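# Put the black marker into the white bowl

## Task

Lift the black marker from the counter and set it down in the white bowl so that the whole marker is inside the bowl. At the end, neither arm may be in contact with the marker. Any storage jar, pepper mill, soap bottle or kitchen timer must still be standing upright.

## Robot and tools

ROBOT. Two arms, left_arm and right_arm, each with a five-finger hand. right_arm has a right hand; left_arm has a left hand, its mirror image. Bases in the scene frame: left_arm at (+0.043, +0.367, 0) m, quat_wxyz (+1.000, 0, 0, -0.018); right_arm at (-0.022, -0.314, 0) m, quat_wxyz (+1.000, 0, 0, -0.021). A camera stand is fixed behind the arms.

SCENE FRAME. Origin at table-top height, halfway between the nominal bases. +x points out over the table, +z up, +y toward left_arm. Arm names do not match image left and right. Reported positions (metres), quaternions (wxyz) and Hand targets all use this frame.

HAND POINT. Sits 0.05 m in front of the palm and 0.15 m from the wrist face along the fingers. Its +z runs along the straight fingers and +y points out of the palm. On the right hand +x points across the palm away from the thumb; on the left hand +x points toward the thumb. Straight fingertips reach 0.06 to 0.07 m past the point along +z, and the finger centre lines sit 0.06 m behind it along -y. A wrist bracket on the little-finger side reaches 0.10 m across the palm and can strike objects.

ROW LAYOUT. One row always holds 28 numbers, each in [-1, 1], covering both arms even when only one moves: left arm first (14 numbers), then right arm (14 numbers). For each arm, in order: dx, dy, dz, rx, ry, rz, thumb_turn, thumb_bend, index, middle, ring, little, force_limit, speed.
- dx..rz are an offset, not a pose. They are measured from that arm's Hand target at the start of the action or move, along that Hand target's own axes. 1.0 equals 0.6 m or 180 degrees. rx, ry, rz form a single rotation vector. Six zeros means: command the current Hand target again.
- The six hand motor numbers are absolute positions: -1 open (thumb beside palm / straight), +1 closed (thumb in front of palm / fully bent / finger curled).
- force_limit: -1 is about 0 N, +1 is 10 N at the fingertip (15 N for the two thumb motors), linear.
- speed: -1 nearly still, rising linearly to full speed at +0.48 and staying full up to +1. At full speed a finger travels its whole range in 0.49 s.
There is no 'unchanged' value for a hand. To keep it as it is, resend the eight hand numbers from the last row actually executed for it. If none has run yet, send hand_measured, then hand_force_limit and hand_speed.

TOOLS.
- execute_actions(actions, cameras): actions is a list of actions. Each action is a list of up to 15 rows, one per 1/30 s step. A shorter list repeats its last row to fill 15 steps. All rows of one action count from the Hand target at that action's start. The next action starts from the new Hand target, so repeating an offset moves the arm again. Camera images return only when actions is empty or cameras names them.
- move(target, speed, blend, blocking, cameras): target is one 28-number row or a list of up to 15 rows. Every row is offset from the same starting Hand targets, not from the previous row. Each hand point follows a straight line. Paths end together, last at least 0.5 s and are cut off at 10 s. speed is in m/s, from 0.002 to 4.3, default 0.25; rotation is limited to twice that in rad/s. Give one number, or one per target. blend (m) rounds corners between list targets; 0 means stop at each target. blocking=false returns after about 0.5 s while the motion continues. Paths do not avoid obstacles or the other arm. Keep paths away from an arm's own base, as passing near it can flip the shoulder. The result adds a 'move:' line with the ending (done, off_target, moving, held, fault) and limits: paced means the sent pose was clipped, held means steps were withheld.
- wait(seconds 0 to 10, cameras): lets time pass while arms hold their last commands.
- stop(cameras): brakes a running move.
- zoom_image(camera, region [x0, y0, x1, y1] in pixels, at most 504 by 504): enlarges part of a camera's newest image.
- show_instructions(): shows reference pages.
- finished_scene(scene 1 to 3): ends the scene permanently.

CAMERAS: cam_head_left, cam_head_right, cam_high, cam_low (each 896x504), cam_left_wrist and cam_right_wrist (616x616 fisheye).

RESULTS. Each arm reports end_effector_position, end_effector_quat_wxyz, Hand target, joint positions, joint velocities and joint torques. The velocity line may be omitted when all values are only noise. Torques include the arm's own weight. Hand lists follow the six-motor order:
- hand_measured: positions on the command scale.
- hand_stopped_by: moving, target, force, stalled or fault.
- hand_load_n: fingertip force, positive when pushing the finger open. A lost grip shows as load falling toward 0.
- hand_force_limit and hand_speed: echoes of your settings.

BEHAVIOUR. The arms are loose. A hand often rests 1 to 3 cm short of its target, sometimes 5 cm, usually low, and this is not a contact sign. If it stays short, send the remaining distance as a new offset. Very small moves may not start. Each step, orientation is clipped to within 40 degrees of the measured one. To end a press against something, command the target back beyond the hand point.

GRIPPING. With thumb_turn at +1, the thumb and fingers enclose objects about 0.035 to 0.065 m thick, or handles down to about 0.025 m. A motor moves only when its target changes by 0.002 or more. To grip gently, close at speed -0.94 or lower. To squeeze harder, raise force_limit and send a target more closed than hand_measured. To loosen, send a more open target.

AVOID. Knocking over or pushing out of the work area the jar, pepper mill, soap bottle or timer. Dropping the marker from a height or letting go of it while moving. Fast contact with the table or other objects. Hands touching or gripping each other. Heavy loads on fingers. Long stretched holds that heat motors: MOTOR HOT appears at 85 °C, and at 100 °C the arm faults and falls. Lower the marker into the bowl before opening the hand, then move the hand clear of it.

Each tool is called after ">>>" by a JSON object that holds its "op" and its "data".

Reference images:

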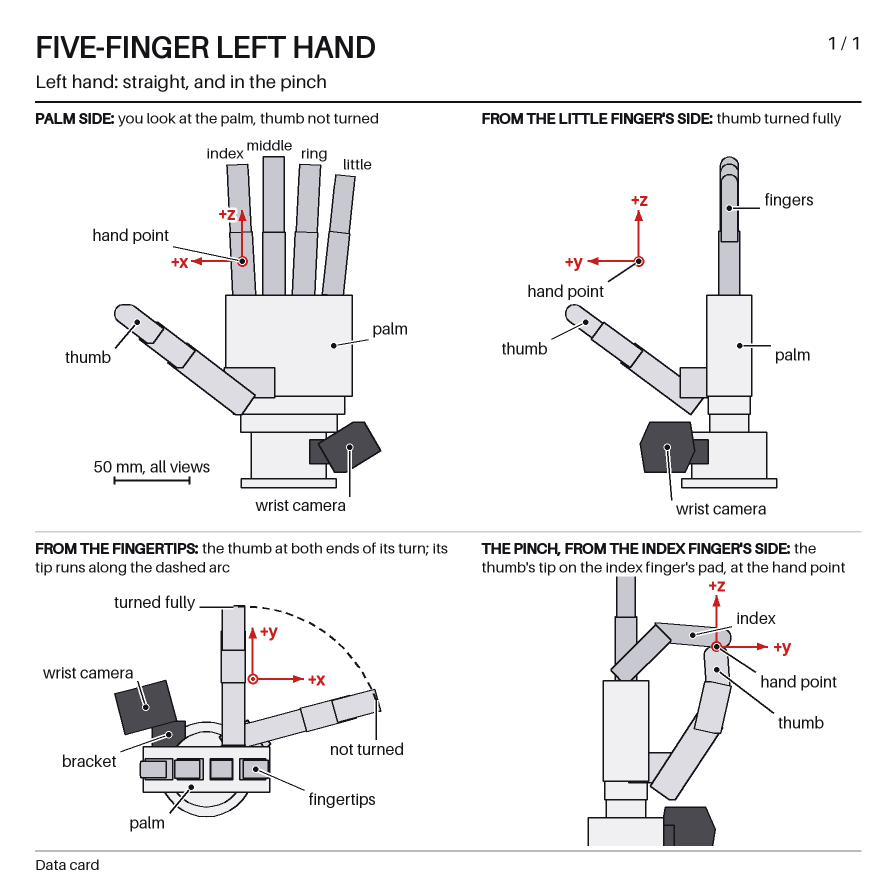

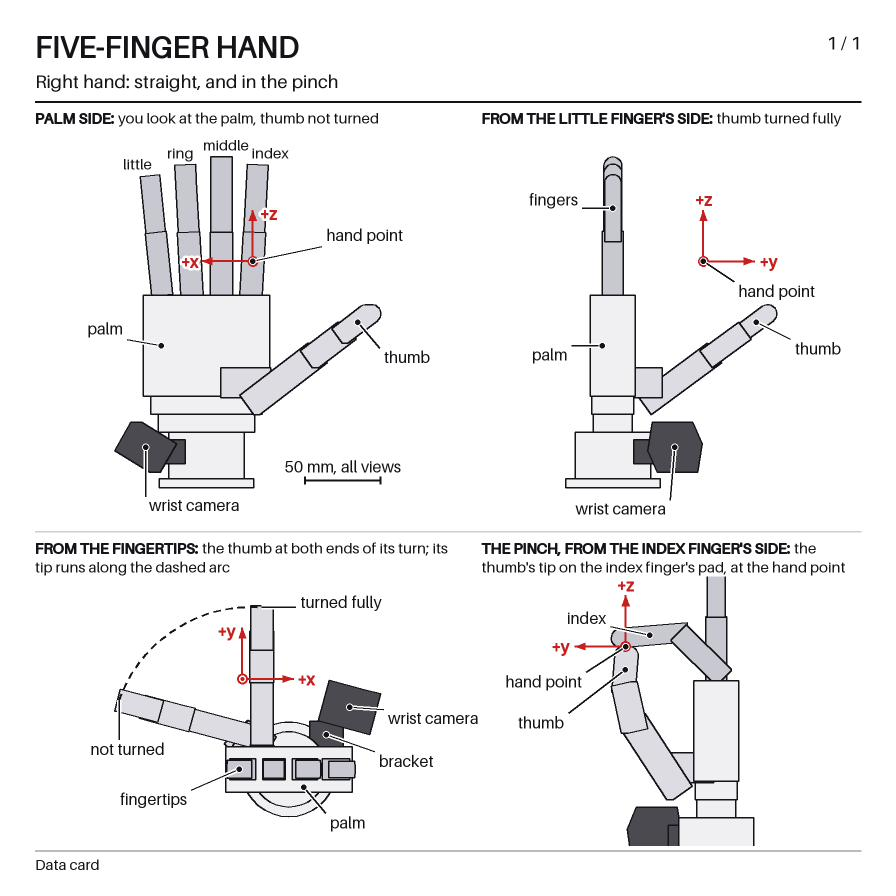

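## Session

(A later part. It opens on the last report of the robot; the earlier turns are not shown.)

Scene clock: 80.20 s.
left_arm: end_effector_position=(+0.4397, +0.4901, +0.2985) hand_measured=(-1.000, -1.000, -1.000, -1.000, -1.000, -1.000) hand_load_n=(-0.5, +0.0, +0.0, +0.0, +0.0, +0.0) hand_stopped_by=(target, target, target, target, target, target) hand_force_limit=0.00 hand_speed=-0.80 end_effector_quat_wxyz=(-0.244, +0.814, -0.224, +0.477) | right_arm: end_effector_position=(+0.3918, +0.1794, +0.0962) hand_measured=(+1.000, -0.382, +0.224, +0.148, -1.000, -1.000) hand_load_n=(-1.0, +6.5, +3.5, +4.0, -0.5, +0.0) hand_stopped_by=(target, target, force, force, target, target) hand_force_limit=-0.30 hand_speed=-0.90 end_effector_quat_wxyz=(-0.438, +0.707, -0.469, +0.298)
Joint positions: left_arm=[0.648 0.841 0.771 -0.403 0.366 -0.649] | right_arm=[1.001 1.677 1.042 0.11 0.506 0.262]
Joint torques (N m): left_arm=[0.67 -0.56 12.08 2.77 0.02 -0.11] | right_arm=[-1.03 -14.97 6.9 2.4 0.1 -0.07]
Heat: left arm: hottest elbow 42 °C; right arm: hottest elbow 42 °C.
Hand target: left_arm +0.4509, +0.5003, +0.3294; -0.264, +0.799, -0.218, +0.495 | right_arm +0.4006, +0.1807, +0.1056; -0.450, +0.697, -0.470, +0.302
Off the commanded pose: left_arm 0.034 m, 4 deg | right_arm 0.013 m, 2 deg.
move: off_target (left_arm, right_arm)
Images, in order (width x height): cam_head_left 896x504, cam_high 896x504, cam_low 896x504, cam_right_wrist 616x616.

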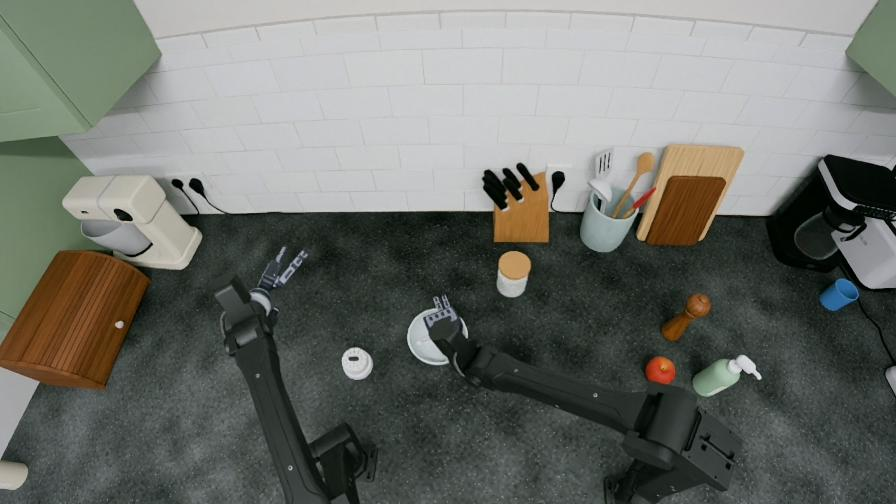

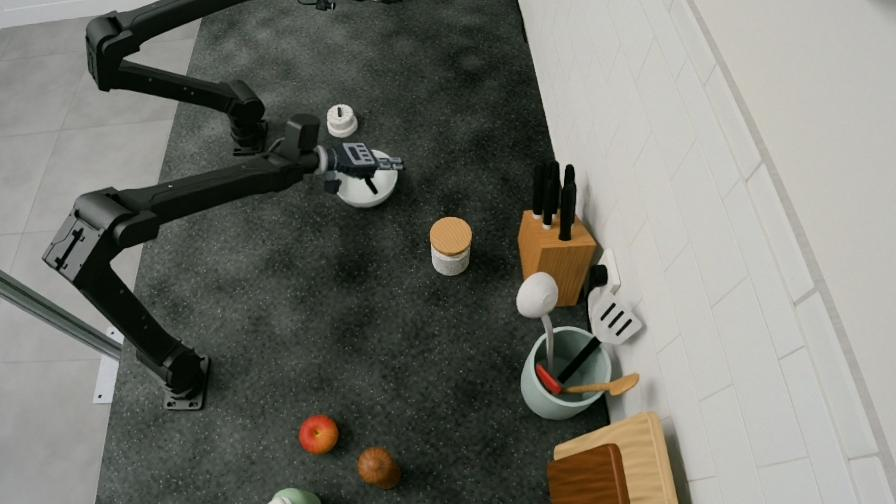

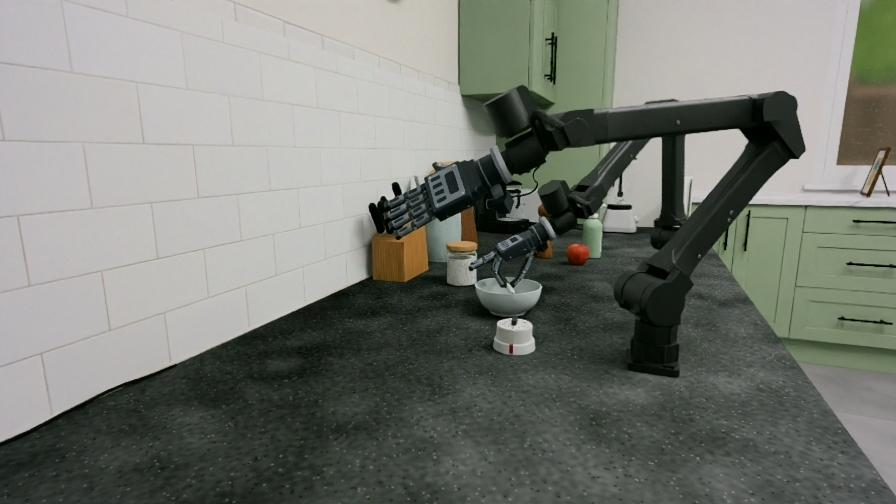

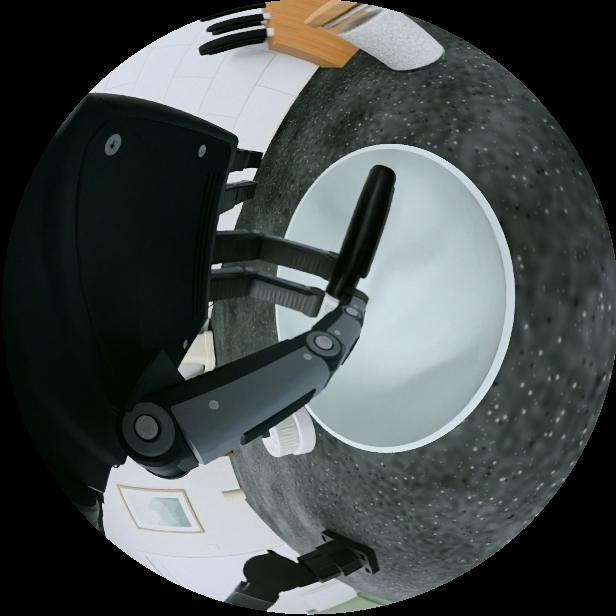

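>>> {"op": "move", "data": {"target": [0,0,0,0,0,0, -1, -1, -1, -1, -1, -1, 0, -0.8, -0.0025,0.0405,0.012, 0,0,0, 1, -0.38, 0.3, 0.3, -1, -1, -0.3, -0.9], "speed": 0.06, "cameras": ["cam_head_left","cam_high","cam_low","cam_right_wrist"]}}

>>> {"op": "zoom_image", "data": {"camera": "cam_low", "region": [450, 190, 590, 330]}}

>>> {"op": "zoom_image", "data": {"camera": "cam_high", "region": [300, 110, 420, 230]}}

Scene clock: 83.30 s.
left_arm: end_effector_position=(+0.4397, +0.4901, +0.2985) hand_measured=(-1.000, -1.000, -1.000, -1.000, -1.000, -1.000) hand_load_n=(+0.0, +0.0, +0.0, +0.0, +0.0, +0.0) hand_stopped_by=(target, target, target, target, target, target) hand_force_limit=0.00 hand_speed=-0.80 end_effector_quat_wxyz=(-0.244, +0.814, -0.224, +0.477) | right_arm: end_effector_position=(+0.3907, +0.1779, +0.0726) hand_measured=(+1.000, -0.382, +0.224, +0.148, -1.000, -1.000) hand_load_n=(-1.0, +6.0, +3.0, +4.5, -0.5, +0.0) hand_stopped_by=(target, target, force, force, target, target) hand_force_limit=-0.30 hand_speed=-0.90 end_effector_quat_wxyz=(-0.439, +0.707, -0.469, +0.298)
Joint positions: left_arm=[0.648 0.841 0.771 -0.403 0.366 -0.649] | right_arm=[1.001 1.714 1.012 0.177 0.506 0.262]
Joint torques (N m): left_arm=[0.79 -0.26 12.16 2.91 0 -0.12] | right_arm=[-0.56 -14.8 6.52 2.37 0.29 -0.04]
Heat: left arm: hottest elbow 43 °C; right arm: hottest elbow 42 °C.
Hand target: left_arm +0.4509, +0.5003, +0.3294; -0.264, +0.799, -0.218, +0.495 | right_arm +0.3968, +0.1808, +0.0806; -0.450, +0.697, -0.470, +0.302
Off the commanded pose: left_arm 0.034 m, 4 deg | right_arm 0.010 m, 2 deg.
move: off_target (left_arm)
Images, in order (width x height): cam_head_left 896x504, cam_high 896x504, cam_low 896x504, cam_right_wrist 616x616.

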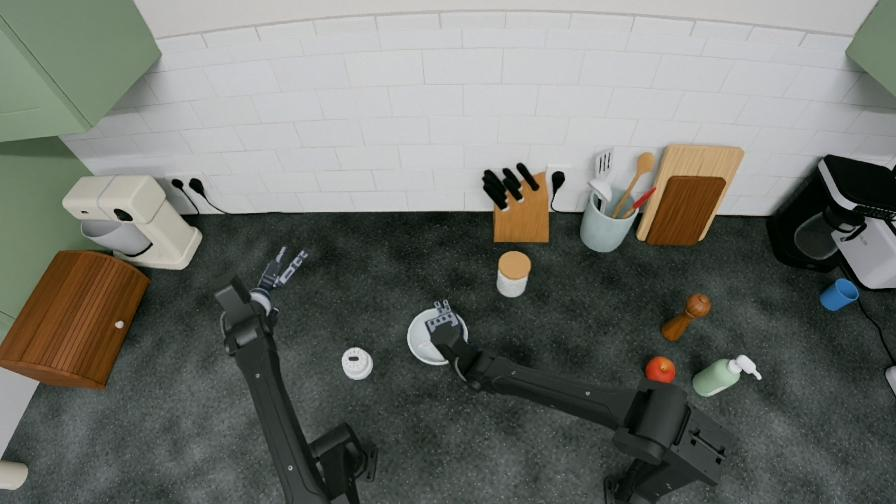

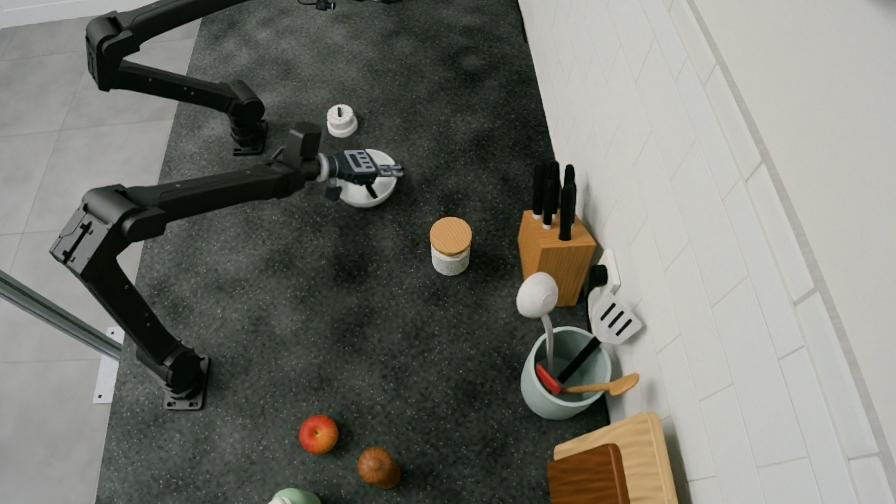

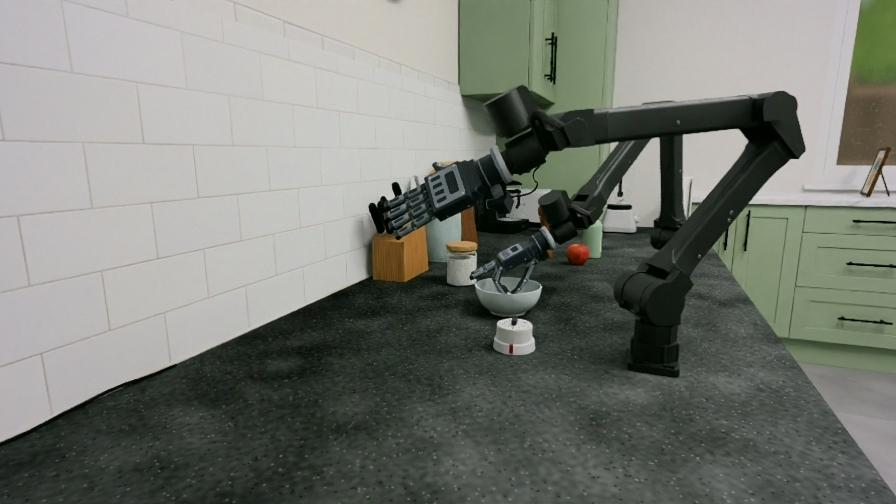

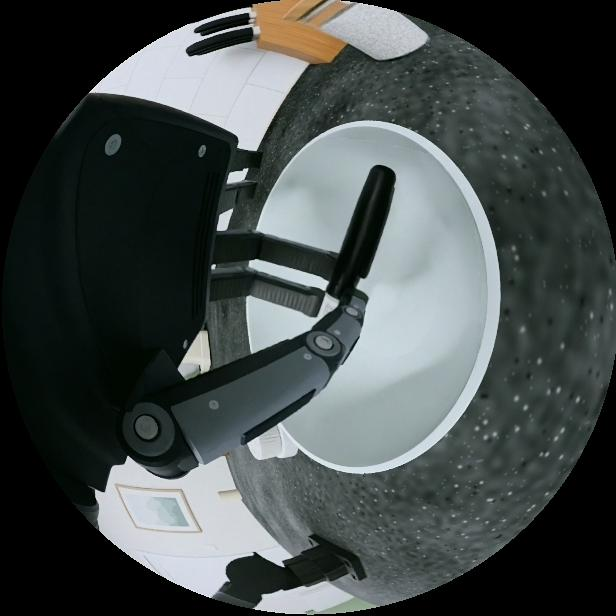

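Scaled by 3.600 from the camera's 896x504 image, which has a finer 1280x720 frame.

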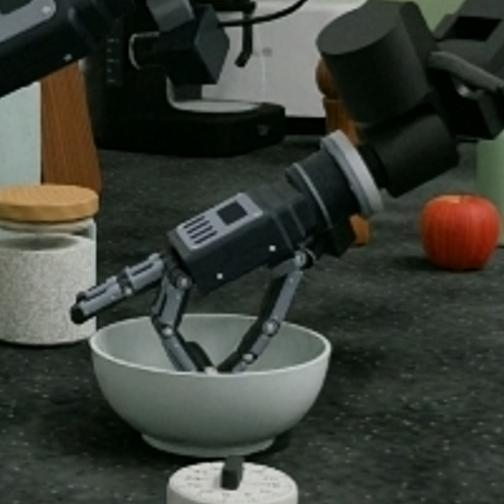

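Scaled by 4.200 from the camera's 896x504 image, which has a finer 1280x720 frame.

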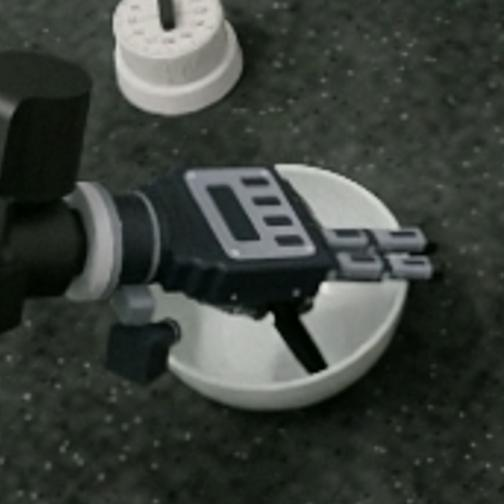

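>>> {"op": "move", "data": {"target": [0,0,0,0,0,0, -1, -1, -1, -1, -1, -1, 0, -0.8, 0,0.009,0.0042, 0,0,0, 1, -0.38, -0.3, -0.3, -1, -1, -0.3, -0.7], "speed": 0.06, "cameras": ["cam_high","cam_low","cam_right_wrist"]}}

Scene clock: 84.97 s.
left_arm: end_effector_position=(+0.4397, +0.4901, +0.2985) hand_measured=(-1.000, -1.000, -1.000, -1.000, -1.000, -1.000) hand_load_n=(+0.0, +0.0, +0.0, +0.0, +0.0, +0.0) hand_stopped_by=(target, target, target, target, target, target) hand_force_limit=0.00 hand_speed=-0.80 end_effector_quat_wxyz=(-0.244, +0.814, -0.224, +0.477) | right_arm: end_effector_position=(+0.3920, +0.1798, +0.0720) hand_measured=(+1.000, -0.380, -0.300, -0.300, -1.000, -1.000) hand_load_n=(+0.0, +0.5, +0.0, +0.0, +0.0, +0.0) hand_stopped_by=(target, target, target, target, target, target) hand_force_limit=-0.30 hand_speed=-0.70 end_effector_quat_wxyz=(-0.443, +0.704, -0.469, +0.298)
Joint positions: left_arm=[0.648 0.841 0.771 -0.403 0.366 -0.649] | right_arm=[1.001 1.72 1.012 0.192 0.506 0.262]
Joint torques (N m): left_arm=[0.44 -0.09 12.29 2.89 0.02 -0.11] | right_arm=[-0.73 -14.33 6.16 2.37 0.28 -0.04]
Heat: left arm: hottest elbow 43 °C; right arm: hottest elbow 42 °C.
Hand target: left_arm +0.4509, +0.5003, +0.3294; -0.264, +0.799, -0.218, +0.495 | right_arm +0.3968, +0.1808, +0.0745; -0.450, +0.697, -0.470, +0.302
Off the commanded pose: left_arm 0.034 m, 4 deg | right_arm 0.006 m, 1 deg.
move: off_target (left_arm)
Images, in order (width x height): cam_high 896x504, cam_low 896x504, cam_right_wrist 616x616.

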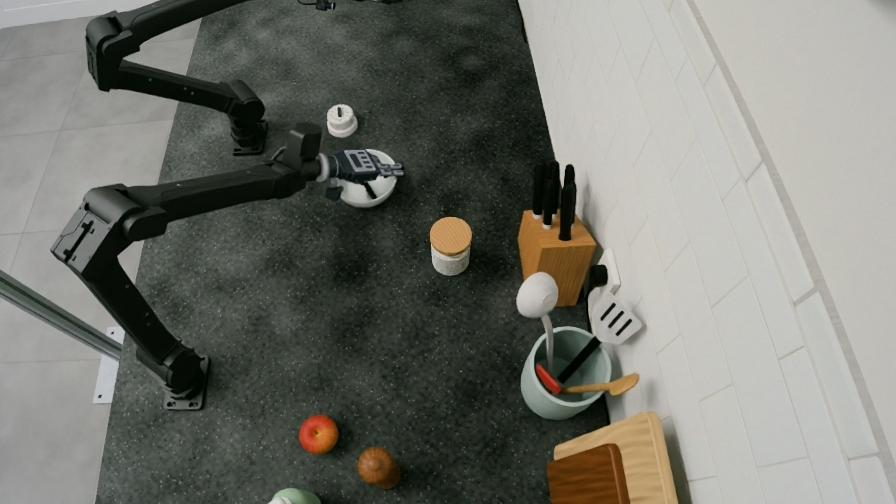

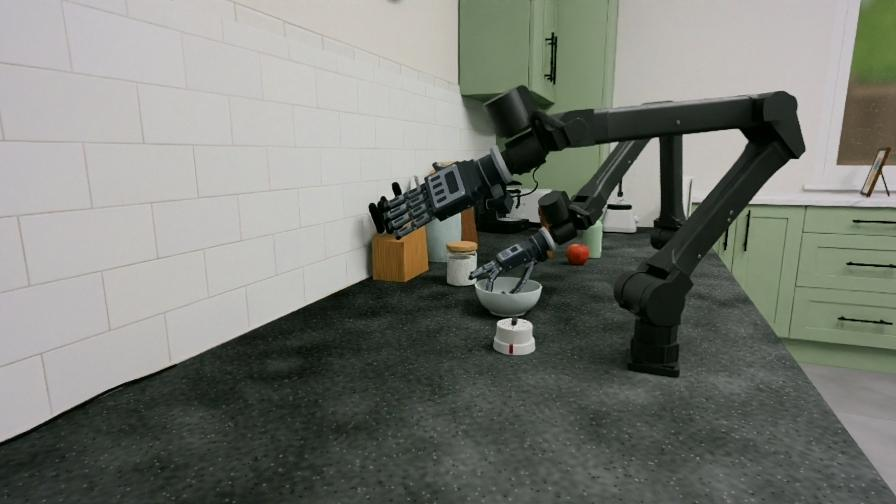

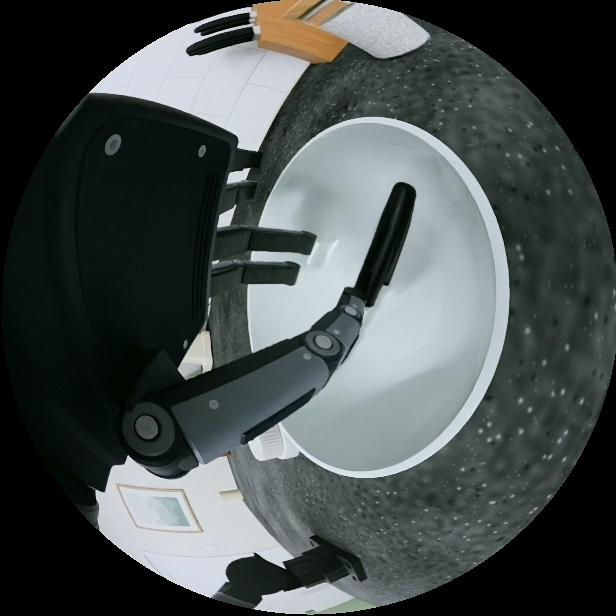

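>>> {"op": "move", "data": {"target": [0,0,0,0,0,0, -1, -1, -1, -1, -1, -1, 0, -0.8, 0,-0.151,-0.0705, 0,0,0, 1, -0.38, -0.3, -0.3, -1, -1, -0.3, -0.7], "speed": 0.1, "cameras": ["cam_high","cam_low","cam_right_wrist"]}}

>>> {"op": "zoom_image", "data": {"camera": "cam_high", "region": [300, 110, 420, 230]}}

Scene clock: 87.27 s.
left_arm: end_effector_position=(+0.4397, +0.4901, +0.2985) hand_measured=(-1.000, -1.000, -1.000, -1.000, -1.000, -1.000) hand_load_n=(-0.5, +0.0, +0.0, +0.0, +0.0, +0.0) hand_stopped_by=(target, target, target, target, target, target) hand_force_limit=0.00 hand_speed=-0.80 end_effector_quat_wxyz=(-0.244, +0.814, -0.224, +0.477) | right_arm: end_effector_position=(+0.3825, +0.1662, +0.1381) hand_measured=(+1.000, -0.380, -0.300, -0.300, -1.000, -1.000) hand_load_n=(+0.0, +0.0, +0.0, +0.0, +0.0, +0.0) hand_stopped_by=(target, target, target, target, target, target) hand_force_limit=-0.30 hand_speed=-0.70 end_effector_quat_wxyz=(-0.424, +0.716, -0.469, +0.297)
Joint positions: left_arm=[0.648 0.841 0.771 -0.403 0.366 -0.649] | right_arm=[1.001 1.581 1.07 -0.047 0.506 0.262]
Joint torques (N m): left_arm=[0.67 -0.62 12.25 2.81 0.03 -0.09] | right_arm=[-0.56 -15.03 10.52 1.39 0.3 -0.03]
Heat: left arm: hottest elbow 43 °C; right arm: hottest elbow 42 °C.
Hand target: left_arm +0.4509, +0.5003, +0.3294; -0.264, +0.799, -0.218, +0.495 | right_arm +0.3959, +0.1802, +0.1747; -0.450, +0.697, -0.470, +0.302
Off the commanded pose: left_arm 0.034 m, 4 deg | right_arm 0.041 m, 4 deg.
move: off_target (left_arm, right_arm)
Images, in order (width x height): cam_high 896x504, cam_low 896x504, cam_right_wrist 616x616.

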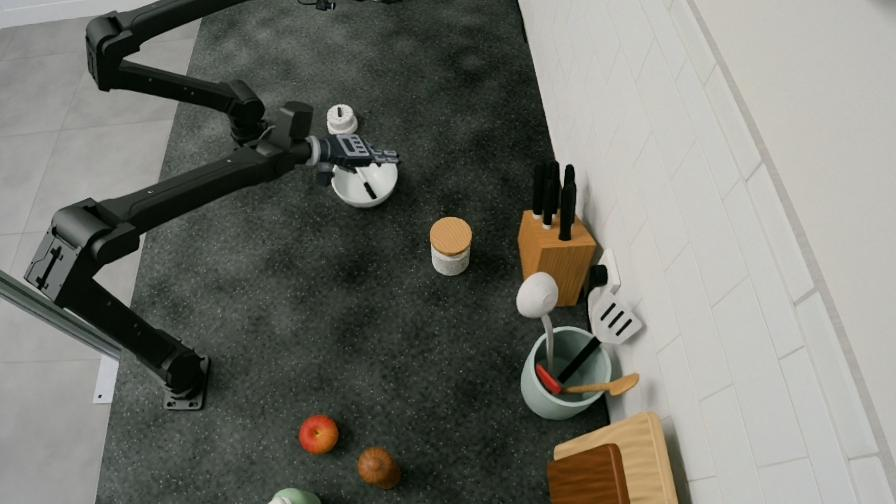

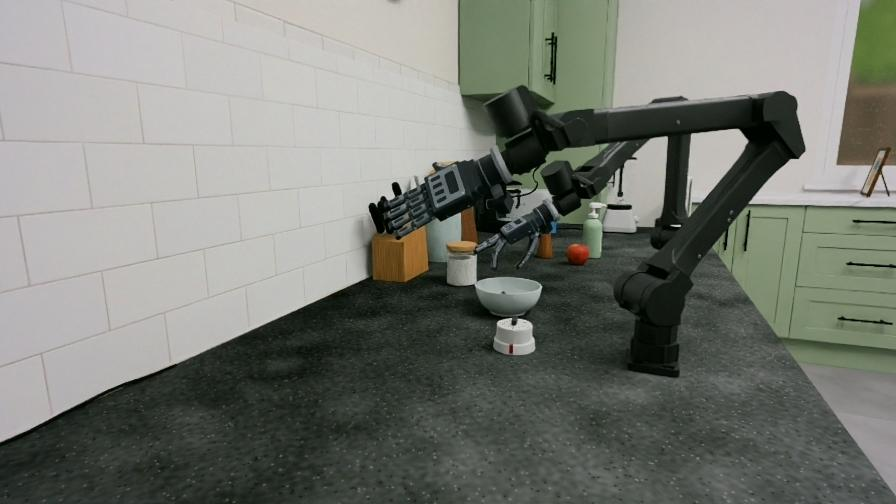

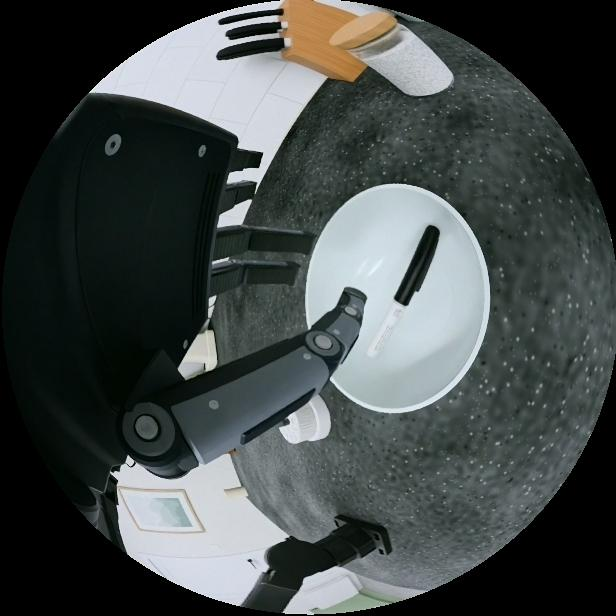

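Scaled by 4.200 from the camera's 896x504 image, which has a finer 1280x720 frame.

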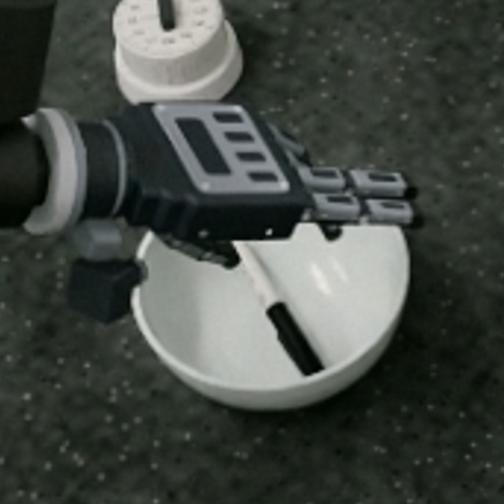

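>>> {"op": "finished_scene", "data": {"scene": 1}}

The scene is finished: the task was done.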